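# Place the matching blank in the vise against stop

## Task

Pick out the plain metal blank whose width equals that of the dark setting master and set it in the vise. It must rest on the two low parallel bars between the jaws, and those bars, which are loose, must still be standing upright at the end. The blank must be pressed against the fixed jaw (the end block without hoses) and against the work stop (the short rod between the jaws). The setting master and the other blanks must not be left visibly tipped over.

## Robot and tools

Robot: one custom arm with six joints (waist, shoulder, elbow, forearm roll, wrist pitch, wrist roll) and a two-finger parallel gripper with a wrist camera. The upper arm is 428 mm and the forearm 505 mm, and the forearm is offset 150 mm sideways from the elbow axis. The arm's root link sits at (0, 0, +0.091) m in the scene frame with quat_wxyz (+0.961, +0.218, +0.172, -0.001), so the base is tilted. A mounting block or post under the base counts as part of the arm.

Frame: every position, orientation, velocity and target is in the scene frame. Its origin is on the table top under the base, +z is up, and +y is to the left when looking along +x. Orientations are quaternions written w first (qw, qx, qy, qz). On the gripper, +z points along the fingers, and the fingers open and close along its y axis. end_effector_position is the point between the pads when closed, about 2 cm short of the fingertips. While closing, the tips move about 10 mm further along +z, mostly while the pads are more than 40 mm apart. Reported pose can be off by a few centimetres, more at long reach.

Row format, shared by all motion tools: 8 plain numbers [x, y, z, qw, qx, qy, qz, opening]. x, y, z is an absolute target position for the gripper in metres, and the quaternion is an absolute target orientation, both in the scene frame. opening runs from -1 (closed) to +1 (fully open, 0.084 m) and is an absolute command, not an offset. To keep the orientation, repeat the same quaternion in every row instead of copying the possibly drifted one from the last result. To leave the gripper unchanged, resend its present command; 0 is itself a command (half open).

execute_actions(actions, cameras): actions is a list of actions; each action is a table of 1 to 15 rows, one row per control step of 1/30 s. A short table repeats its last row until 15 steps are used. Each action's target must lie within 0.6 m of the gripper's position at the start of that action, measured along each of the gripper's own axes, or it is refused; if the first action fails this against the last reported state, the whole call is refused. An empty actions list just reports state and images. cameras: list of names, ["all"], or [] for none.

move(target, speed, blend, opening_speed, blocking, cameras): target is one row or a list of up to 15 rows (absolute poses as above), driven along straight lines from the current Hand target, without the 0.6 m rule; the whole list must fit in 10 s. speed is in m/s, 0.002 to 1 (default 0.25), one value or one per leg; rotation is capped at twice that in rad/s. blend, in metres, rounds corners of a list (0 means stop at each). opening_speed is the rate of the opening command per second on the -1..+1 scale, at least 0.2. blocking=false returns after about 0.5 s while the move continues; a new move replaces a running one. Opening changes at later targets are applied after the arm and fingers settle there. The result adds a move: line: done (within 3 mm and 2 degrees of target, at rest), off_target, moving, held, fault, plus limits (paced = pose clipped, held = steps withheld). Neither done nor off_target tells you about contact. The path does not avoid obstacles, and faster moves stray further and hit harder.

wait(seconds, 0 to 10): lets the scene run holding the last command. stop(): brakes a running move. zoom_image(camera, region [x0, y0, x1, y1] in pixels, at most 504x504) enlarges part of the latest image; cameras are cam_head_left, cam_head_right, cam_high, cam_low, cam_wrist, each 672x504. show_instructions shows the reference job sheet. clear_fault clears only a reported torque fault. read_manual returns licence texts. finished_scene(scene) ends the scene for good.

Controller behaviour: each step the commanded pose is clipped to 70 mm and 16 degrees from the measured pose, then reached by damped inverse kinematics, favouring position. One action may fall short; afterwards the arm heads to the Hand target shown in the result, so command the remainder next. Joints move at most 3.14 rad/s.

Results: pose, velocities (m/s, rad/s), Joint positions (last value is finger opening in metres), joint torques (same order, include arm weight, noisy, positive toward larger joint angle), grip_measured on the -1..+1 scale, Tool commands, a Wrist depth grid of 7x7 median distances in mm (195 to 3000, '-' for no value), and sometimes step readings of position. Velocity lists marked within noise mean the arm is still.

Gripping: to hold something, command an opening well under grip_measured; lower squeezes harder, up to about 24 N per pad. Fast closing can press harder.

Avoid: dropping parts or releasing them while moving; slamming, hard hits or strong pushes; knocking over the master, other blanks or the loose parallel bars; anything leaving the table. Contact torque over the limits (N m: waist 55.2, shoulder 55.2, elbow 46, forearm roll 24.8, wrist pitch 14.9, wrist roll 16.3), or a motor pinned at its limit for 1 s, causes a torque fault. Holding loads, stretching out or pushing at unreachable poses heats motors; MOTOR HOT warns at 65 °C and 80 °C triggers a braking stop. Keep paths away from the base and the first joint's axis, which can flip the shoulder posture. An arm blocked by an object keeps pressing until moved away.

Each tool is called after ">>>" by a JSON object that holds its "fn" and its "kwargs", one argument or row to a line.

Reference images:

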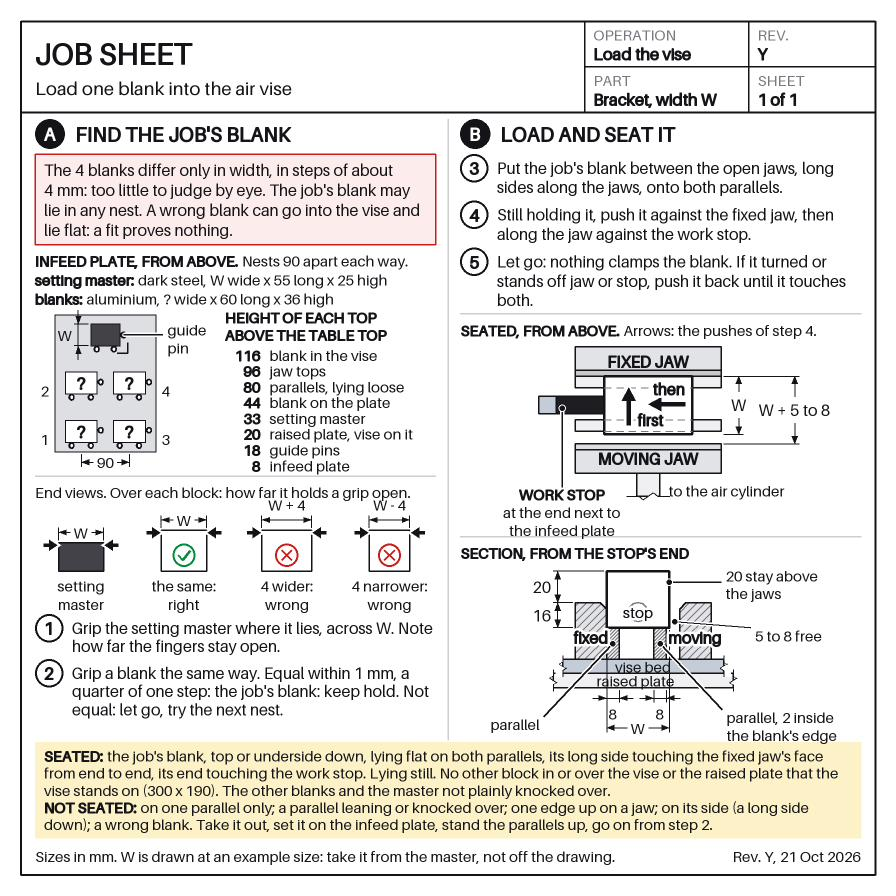

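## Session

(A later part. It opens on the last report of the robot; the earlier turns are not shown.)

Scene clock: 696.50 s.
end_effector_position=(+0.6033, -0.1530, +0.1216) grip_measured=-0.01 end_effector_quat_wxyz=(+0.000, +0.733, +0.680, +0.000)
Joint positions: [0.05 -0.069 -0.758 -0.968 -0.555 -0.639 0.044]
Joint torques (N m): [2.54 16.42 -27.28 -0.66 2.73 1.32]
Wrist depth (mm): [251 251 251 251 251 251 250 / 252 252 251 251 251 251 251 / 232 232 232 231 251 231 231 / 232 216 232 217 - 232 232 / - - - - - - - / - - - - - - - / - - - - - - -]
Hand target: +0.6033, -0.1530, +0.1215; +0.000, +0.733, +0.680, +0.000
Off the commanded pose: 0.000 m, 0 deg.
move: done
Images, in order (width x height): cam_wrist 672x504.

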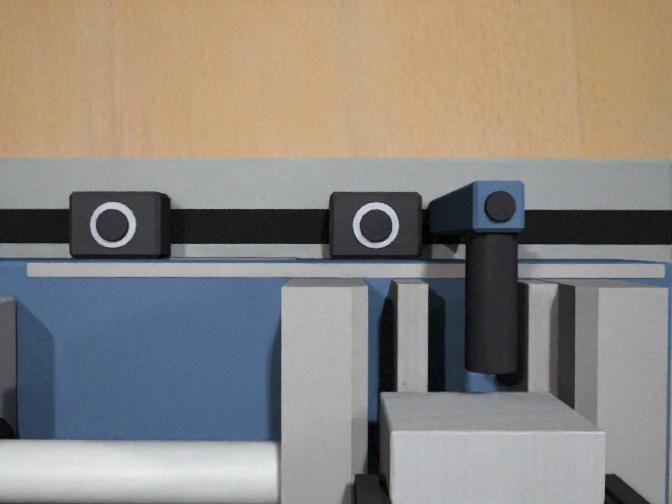

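>>> {"fn": "move", "kwargs": {
  "target": [0.6078, -0.15334, 0.1215, 0.0, 0.7331, 0.6801, 0.0, -1.0],
  "speed": 0.01,
  "cameras": ["cam_wrist"]
}}

>>> {"fn": "zoom_image", "kwargs": {
  "camera": "cam_wrist",
  "region": [310, 180, 672, 450]
}}

Scene clock: 705.17 s.
end_effector_position=(+0.6071, -0.1534, +0.1213) grip_measured=-0.01 end_effector_quat_wxyz=(+0.000, +0.733, +0.680, -0.001) end_effector_velocity=(+0.002, +0.000, +0.000) end_effector_angular_velocity=(+0.000, -0.002, +0.001)
Joint positions: [0.049 -0.076 -0.768 -0.963 -0.558 -0.645 0.044]
Joint velocities: [0 -0.002 -0.004 0 0 -0.003 0.003]
Joint torques (N m): [1.28 22.47 -65.44 -2.77 8.77 -1.59]
Wrist depth (mm): [251 251 250 250 250 250 250 / 251 251 251 251 250 250 250 / 232 232 231 231 251 231 230 / 232 217 231 215 - 231 231 / - - - - - - - / - - - - - - - / - - - - - - 233]
Hand target: +0.6078, -0.1533, +0.1215; +0.000, +0.733, +0.680, +0.000
Off the commanded pose: 0.001 m, 0 deg.
move: done
Images, in order (width x height): cam_wrist 672x504.

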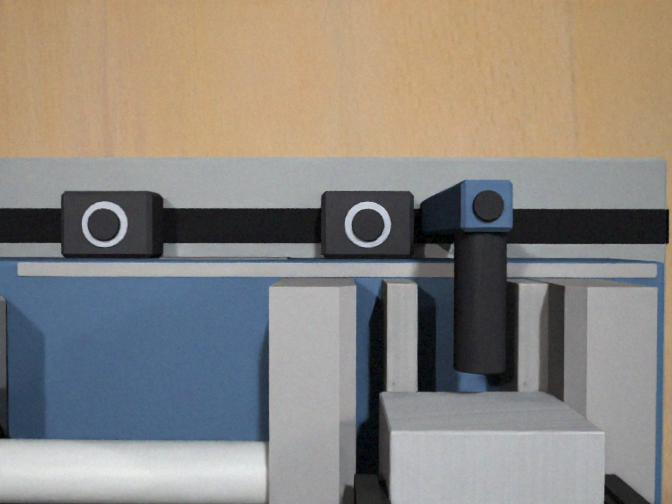

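Scaled by 1.392 from the camera's 672x504 image, which has a finer 960x720 frame.

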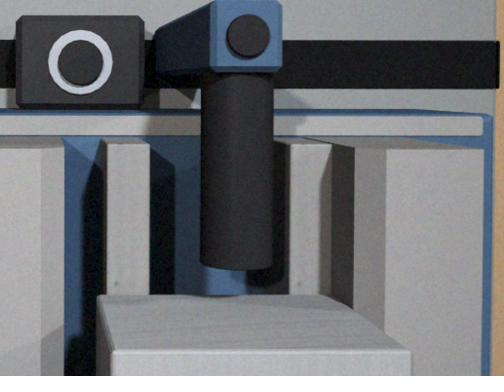

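>>> {"fn": "move", "kwargs": {
  "target": [0.6068, -0.15334, 0.1215, 0.0, 0.7331, 0.6801, 0.0, -1.0],
  "speed": 0.01,
  "cameras": []
}}

Scene clock: 718.53 s.
end_effector_position=(+0.6070, -0.1533, +0.1215) grip_measured=-0.01 end_effector_quat_wxyz=(+0.000, +0.733, +0.680, +0.000)
Joint positions: [0.049 -0.075 -0.766 -0.964 -0.556 -0.644 0.044]
Joint torques (N m): [7.15 48.44 -42.33 -4.27 11.2 1.43]
Wrist depth (mm): [251 251 251 250 250 250 250 / 252 251 251 251 251 250 250 / 232 232 232 231 251 231 231 / 232 217 232 216 - 231 231 / - - - - - - - / - - - - - - - / - - - - - - 234]
Hand target: +0.6068, -0.1533, +0.1215; +0.000, +0.733, +0.680, +0.000
Off the commanded pose: 0.000 m, 0 deg.
move: done
No camera images: "cameras" was empty.

>>> {"fn": "wait", "kwargs": {
  "seconds": 0.1,
  "cameras": ["cam_wrist"]
}}

>>> {"fn": "zoom_image", "kwargs": {
  "camera": "cam_wrist",
  "region": [500, 330, 630, 440]
}}

Scene clock: 732.23 s.
end_effector_position=(+0.6068, -0.1533, +0.1215) grip_measured=-0.01 end_effector_quat_wxyz=(+0.000, +0.733, +0.680, +0.000)
Joint positions: [0.049 -0.075 -0.766 -0.964 -0.556 -0.644 0.044]
Joint torques (N m): [3.12 42.71 -39.43 -1.25 3.99 1.37]
Wrist depth (mm): [251 251 251 251 250 250 250 / 251 251 251 251 251 250 251 / 232 232 232 231 251 231 231 / 232 217 232 216 - 231 231 / - - - - - - - / - - - - - - - / - - - - - - 233]
Hand target: +0.6068, -0.1533, +0.1215; +0.000, +0.733, +0.680, +0.000
Tool commands: gripper/opening=-1.0
Off the commanded pose: 0.000 m, 0 deg.
wait: 0.10 s; at rest from the start
Images, in order (width x height): cam_wrist 672x504.

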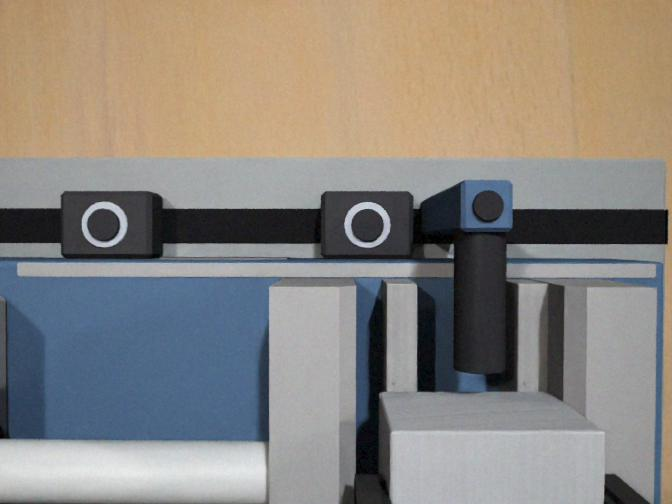

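Scaled by 3.877 from the camera's 672x504 image, which has a finer 960x720 frame.

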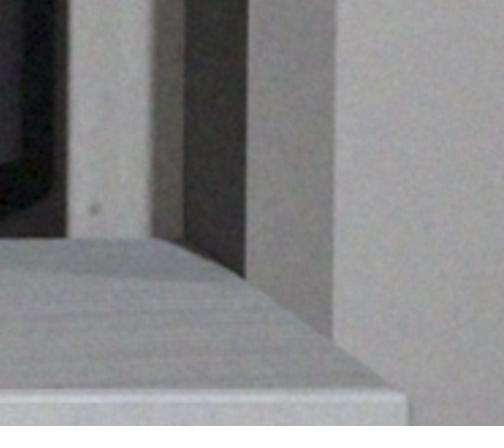

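>>> {"fn": "move", "kwargs": {
  "target": [0.60725, -0.1448, 0.1215, 0.0, 0.7331, 0.6801, 0.0, -1.0],
  "speed": 0.012,
  "cameras": ["cam_wrist"]
}}

>>> {"fn": "zoom_image", "kwargs": {
  "camera": "cam_wrist",
  "region": [360, 260, 630, 450]
}}

Scene clock: 753.07 s.
end_effector_position=(+0.6073, -0.1449, +0.1215) grip_measured=-0.01 end_effector_quat_wxyz=(+0.000, +0.733, +0.680, +0.000)
Joint positions: [0.065 -0.083 -0.767 -0.97 -0.561 -0.622 0.044]
Joint torques (N m): [18.2 19.56 -41 -1.71 4.3 1.55]
Wrist depth (mm): [251 251 251 250 250 250 250 / 251 251 251 251 251 251 250 / 251 251 251 251 251 232 251 / 232 217 232 216 - 231 231 / - - - - - - - / - - - - - - - / - - - - - - 234]
Hand target: +0.6073, -0.1448, +0.1215; +0.000, +0.733, +0.680, +0.000
Off the commanded pose: 0.000 m, 0 deg.
move: done
Images, in order (width x height): cam_wrist 672x504.

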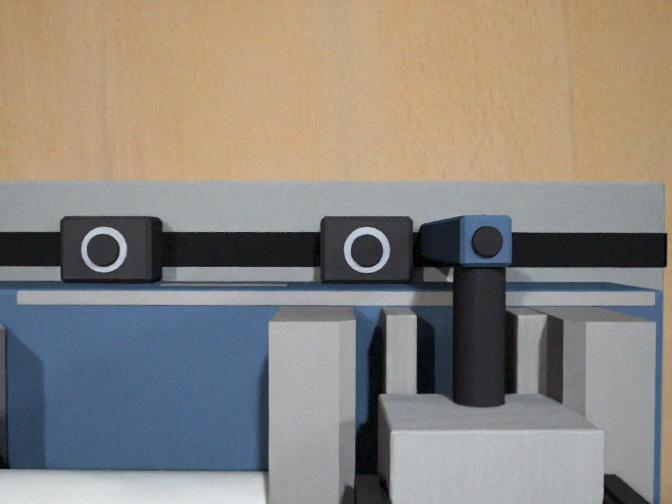

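Scaled by 1.867 from the camera's 672x504 image, which has a finer 960x720 frame.

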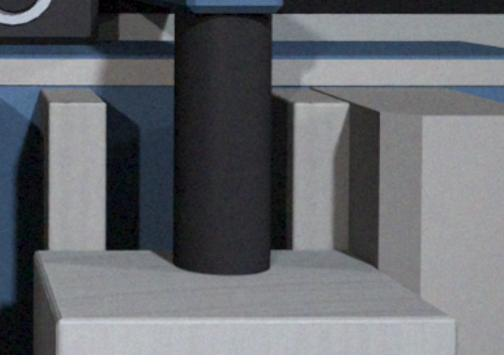

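>>> {"fn": "zoom_image", "kwargs": {
  "camera": "cam_wrist",
  "region": [430, 370, 540, 450]
}}

>>> {"fn": "zoom_image", "kwargs": {
  "camera": "cam_wrist",
  "region": [310, 180, 672, 450]
}}

Scaled by 4.582 from the camera's 672x504 image, which has a finer 960x720 frame.

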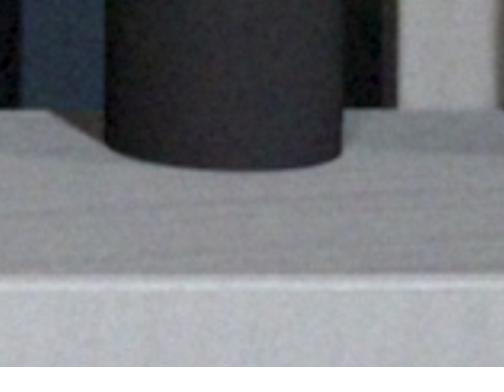

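Scaled by 1.392 from the camera's 672x504 image, which has a finer 960x720 frame.

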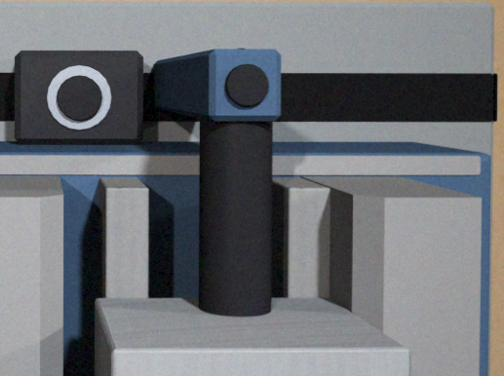

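>>> {"fn": "move", "kwargs": {
  "target": [0.60736, -0.1433, 0.1215, 0.0, 0.7331, 0.6801, 0.0, -1.0],
  "speed": 0.01,
  "cameras": ["cam_wrist"]
}}

>>> {"fn": "zoom_image", "kwargs": {
  "camera": "cam_wrist",
  "region": [430, 370, 540, 450]
}}

>>> {"fn": "zoom_image", "kwargs": {
  "camera": "cam_wrist",
  "region": [310, 180, 672, 450]
}}

Scene clock: 822.07 s.
end_effector_position=(+0.6073, -0.1434, +0.1215) grip_measured=-0.01 end_effector_quat_wxyz=(+0.000, +0.733, +0.680, +0.000)
Joint positions: [0.068 -0.085 -0.768 -0.972 -0.562 -0.618 0.044]
Joint torques (N m): [22.82 12.82 -34.96 -0.84 7.59 1.65]
Wrist depth (mm): [251 251 250 250 250 250 250 / 251 251 251 251 250 250 250 / 251 252 251 251 251 231 250 / 232 217 232 216 - 231 231 / - - - - - - - / - - - - - - - / - - - - - - 234]
Hand target: +0.6074, -0.1433, +0.1215; +0.000, +0.733, +0.680, +0.000
Off the commanded pose: 0.000 m, 0 deg.
move: done
Images, in order (width x height): cam_wrist 672x504.

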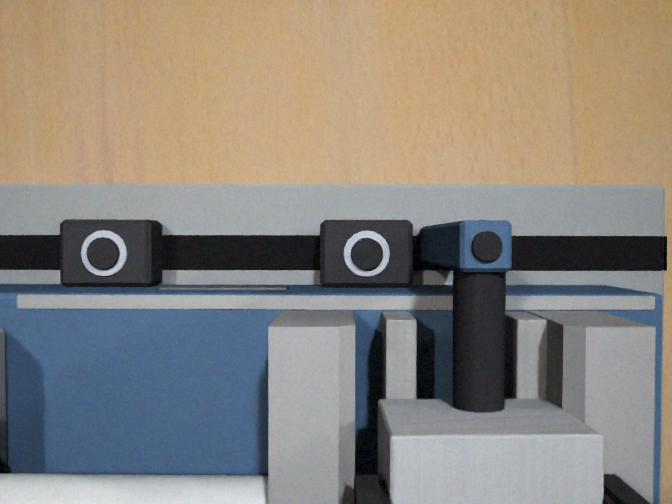

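Scaled by 4.582 from the camera's 672x504 image, which has a finer 960x720 frame.

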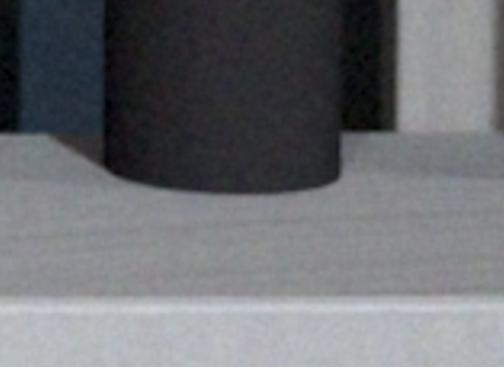

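Scaled by 1.392 from the camera's 672x504 image, which has a finer 960x720 frame.

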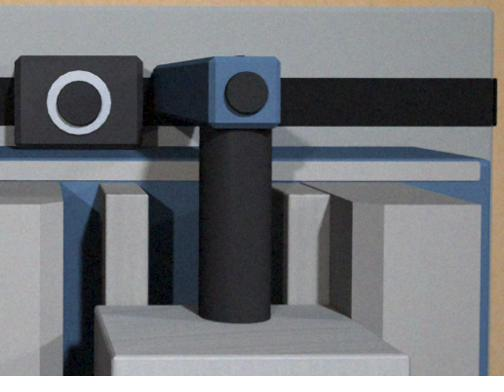

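>>> {"fn": "move", "kwargs": {
  "target": [0.60725, -0.1435, 0.1195, 0.0, 0.7331, 0.6801, 0.0, -1.0],
  "speed": 0.01,
  "cameras": ["cam_wrist"]
}}

>>> {"fn": "zoom_image", "kwargs": {
  "camera": "cam_wrist",
  "region": [310, 180, 672, 450]
}}

Scene clock: 841.07 s.
end_effector_position=(+0.6072, -0.1435, +0.1196) grip_measured=-0.01 end_effector_quat_wxyz=(+0.000, +0.733, +0.680, +0.000)
Joint positions: [0.066 -0.088 -0.768 -0.976 -0.559 -0.615 0.044]
Joint torques (N m): [5.57 13.43 -38.12 -2.68 11.59 1.73]
Wrist depth (mm): [249 249 249 249 249 248 248 / 250 250 250 249 249 249 248 / 250 250 249 249 249 229 249 / 230 215 230 214 - 230 230 / - - - - - - 230 / - - - - - - - / - - - - - - -]
Hand target: +0.6073, -0.1435, +0.1195; +0.000, +0.733, +0.680, +0.000
Off the commanded pose: 0.000 m, 0 deg.
move: done
Images, in order (width x height): cam_wrist 672x504.

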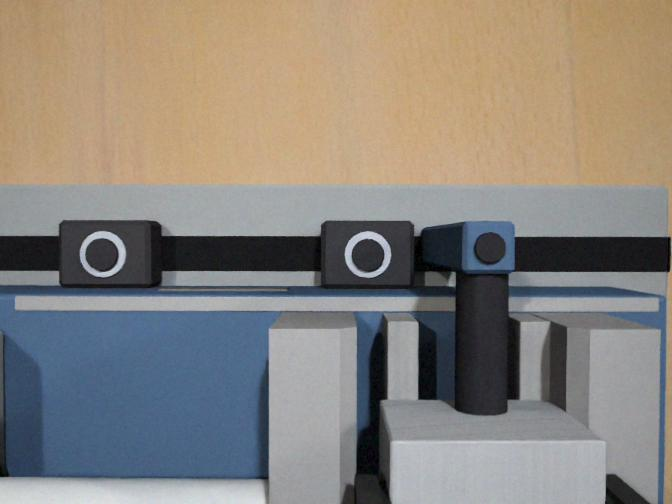

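Scaled by 1.392 from the camera's 672x504 image, which has a finer 960x720 frame.

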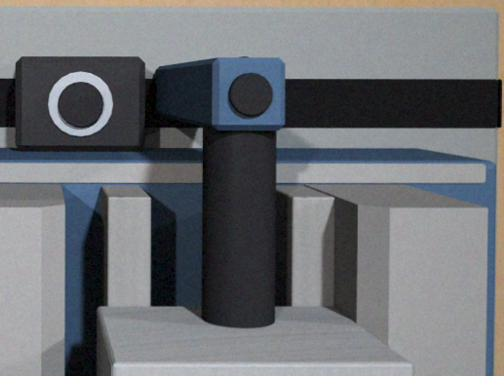

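>>> {"fn": "zoom_image", "kwargs": {
  "camera": "cam_wrist",
  "region": [370, 390, 500, 504]
}}

>>> {"fn": "zoom_image", "kwargs": {
  "camera": "cam_wrist",
  "region": [490, 390, 620, 504]
}}

Scaled by 3.877 from the camera's 672x504 image, which has a finer 960x720 frame.

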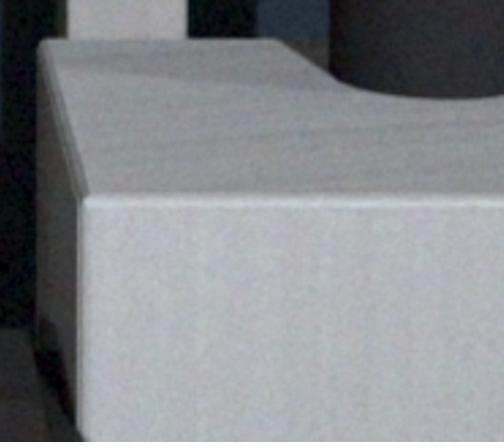

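Scaled by 3.877 from the camera's 672x504 image, which has a finer 960x720 frame.

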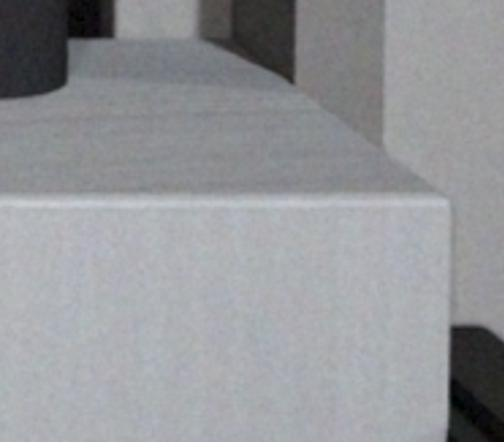

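>>> {"fn": "move", "kwargs": {
  "target": [
    [0.60725, -0.1435, 0.1190, 0.0, 0.7331, 0.6801, 0.0, -1.0],
    [0.60725, -0.1435, 0.1190, 0.0, 0.7331, 0.6801, 0.0, 0.4]
  ],
  "speed": 0.01,
  "opening_speed": 0.6,
  "cameras": ["cam_wrist"]
}}

>>> {"fn": "zoom_image", "kwargs": {
  "camera": "cam_wrist",
  "region": [310, 250, 672, 504]
}}

Scene clock: 896.13 s.
end_effector_position=(+0.6072, -0.1435, +0.1190) grip_measured=+0.39 end_effector_quat_wxyz=(+0.000, +0.733, +0.680, +0.000)
Joint positions: [0.066 -0.09 -0.768 -0.978 -0.558 -0.613 0.061]
Joint torques (N m): [14.22 27.85 -12.02 1.88 -2.49 0.9]
Wrist depth (mm): [248 249 249 248 248 248 248 / 249 249 249 249 248 248 248 / 249 249 249 249 249 229 248 / 229 216 229 213 - 229 229 / - 196 196 - - - 229 / - - - - - - - / - - - - - - -]
Hand target: +0.6072, -0.1435, +0.1190; +0.000, +0.733, +0.680, +0.000
Off the commanded pose: 0.000 m, 0 deg.
move: done
Images, in order (width x height): cam_wrist 672x504.

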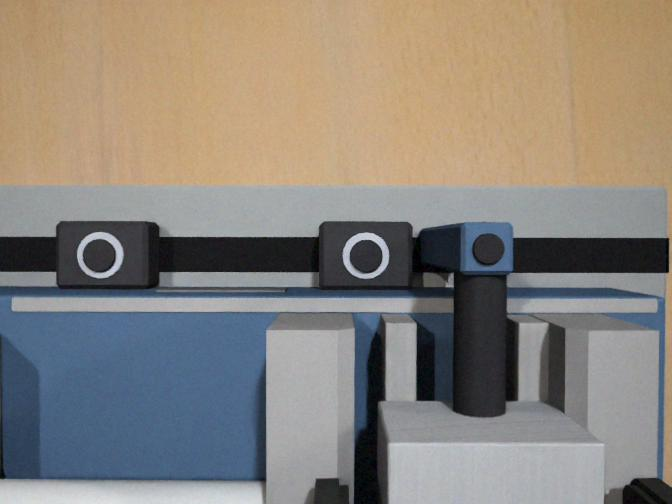

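Scaled by 1.392 from the camera's 672x504 image, which has a finer 960x720 frame.

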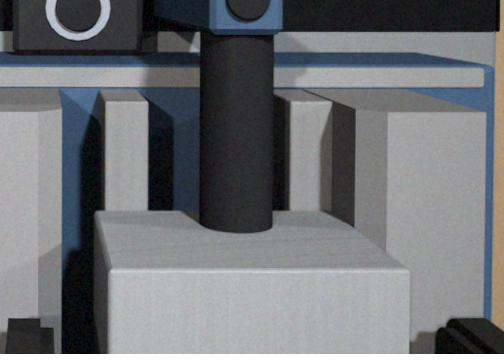

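>>> {"fn": "move", "kwargs": {
  "target": [
    [0.60725, -0.1435, 0.15, 0.0, 0.7331, 0.6801, 0.0, 0.4],
    [0.60725, -0.1635, 0.24, 0.0, 0.7331, 0.6801, 0.0, 0.4]
  ],
  "speed": [0.05, 0.12],
  "blend": [0.01, 0.0],
  "cameras": ["all"]
}}

>>> {"fn": "zoom_image", "kwargs": {
  "camera": "cam_wrist",
  "region": [320, 230, 560, 410]
}}

Scene clock: 916.80 s.
end_effector_position=(+0.6073, -0.1635, +0.2399) grip_measured=+0.39 end_effector_quat_wxyz=(+0.000, +0.733, +0.680, +0.000)
Joint positions: [0.147 0.138 -0.783 -0.733 -0.762 -0.849 0.061]
Joint torques (N m): [11.76 35.72 -32.19 1.7 -2.62 -1.33]
Wrist depth (mm): [369 369 369 369 368 368 368 / 369 369 370 369 369 369 369 / 351 350 351 351 351 350 368 / 311 311 311 291 275 350 370 / 275 312 311 274 255 350 370 / 275 312 311 275 255 351 372 / 276 312 312 276 276 352 371]
Hand target: +0.6073, -0.1635, +0.2400; +0.000, +0.733, +0.680, +0.000
Off the commanded pose: 0.000 m, 0 deg.
move: done

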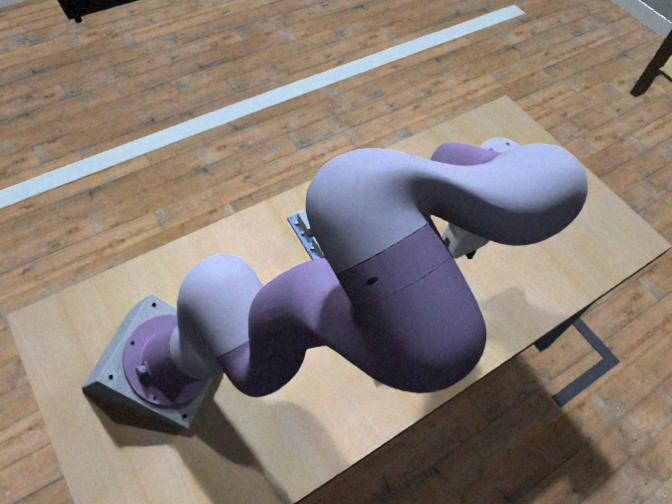

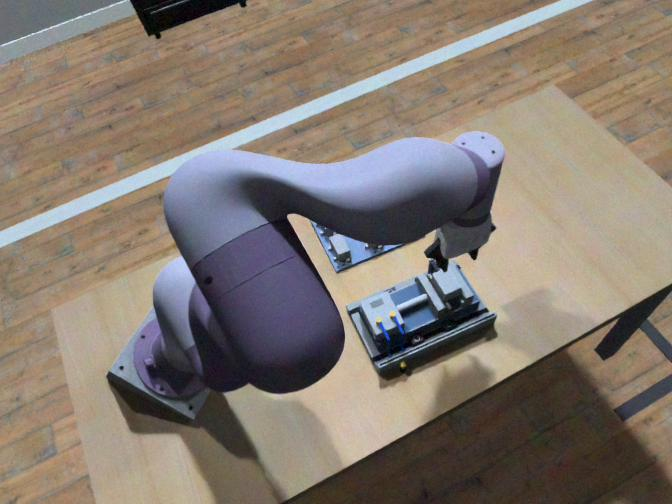

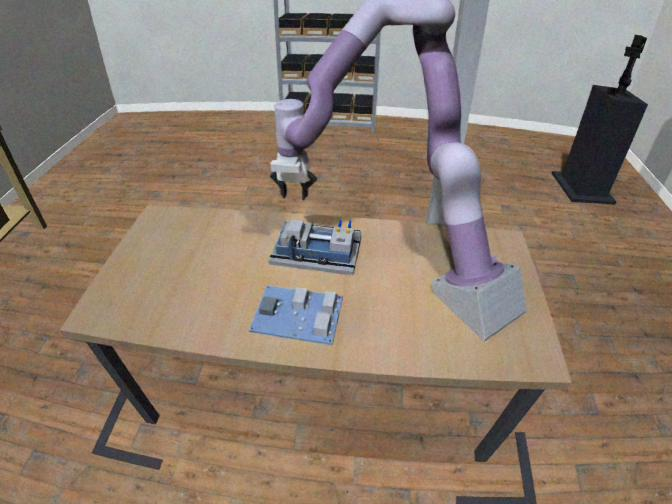

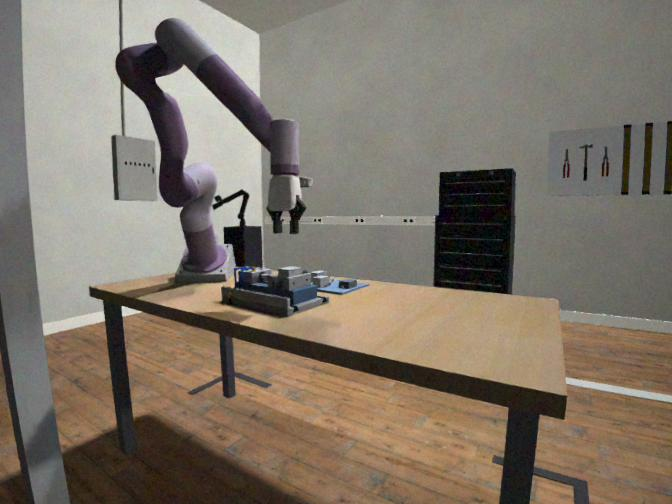

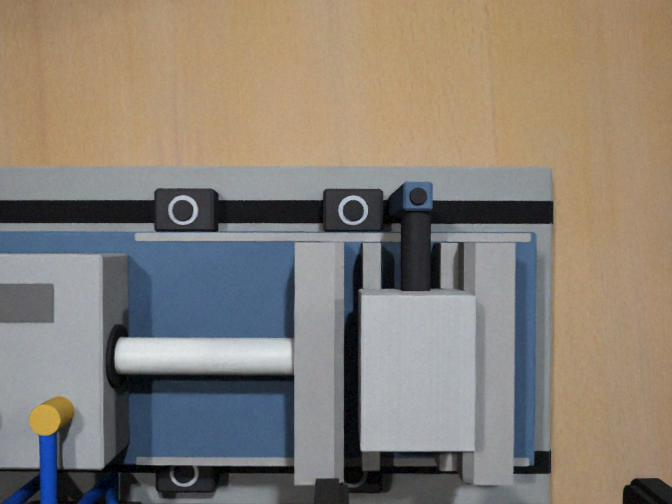

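Scaled by 2.100 from the camera's 672x504 image, which has a finer 960x720 frame.

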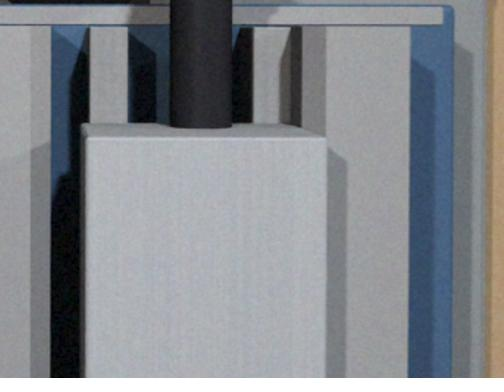

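>>> {"fn": "zoom_image", "kwargs": {
  "camera": "cam_wrist",
  "region": [440, 230, 560, 350]
}}

>>> {"fn": "zoom_image", "kwargs": {
  "camera": "cam_wrist",
  "region": [440, 380, 560, 500]
}}

Scaled by 4.200 from the camera's 672x504 image, which has a finer 960x720 frame.

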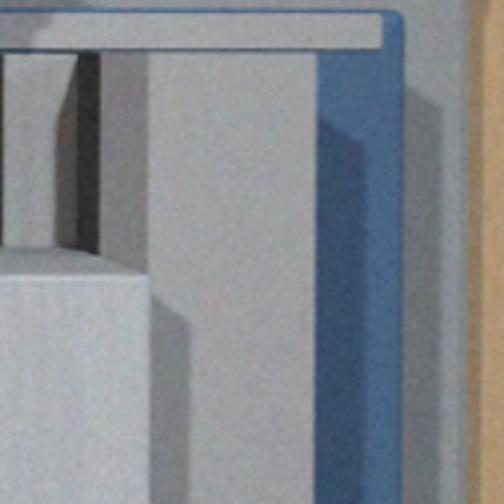

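Scaled by 4.200 from the camera's 672x504 image, which has a finer 960x720 frame.

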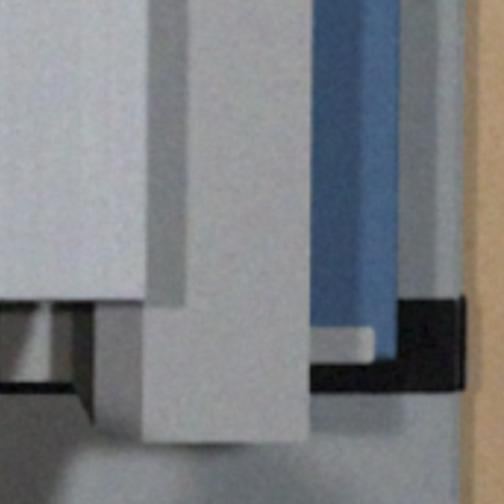

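>>> {"fn": "finished_scene", "kwargs": {
  "scene": 1
}}

The scene is finished: the task was done.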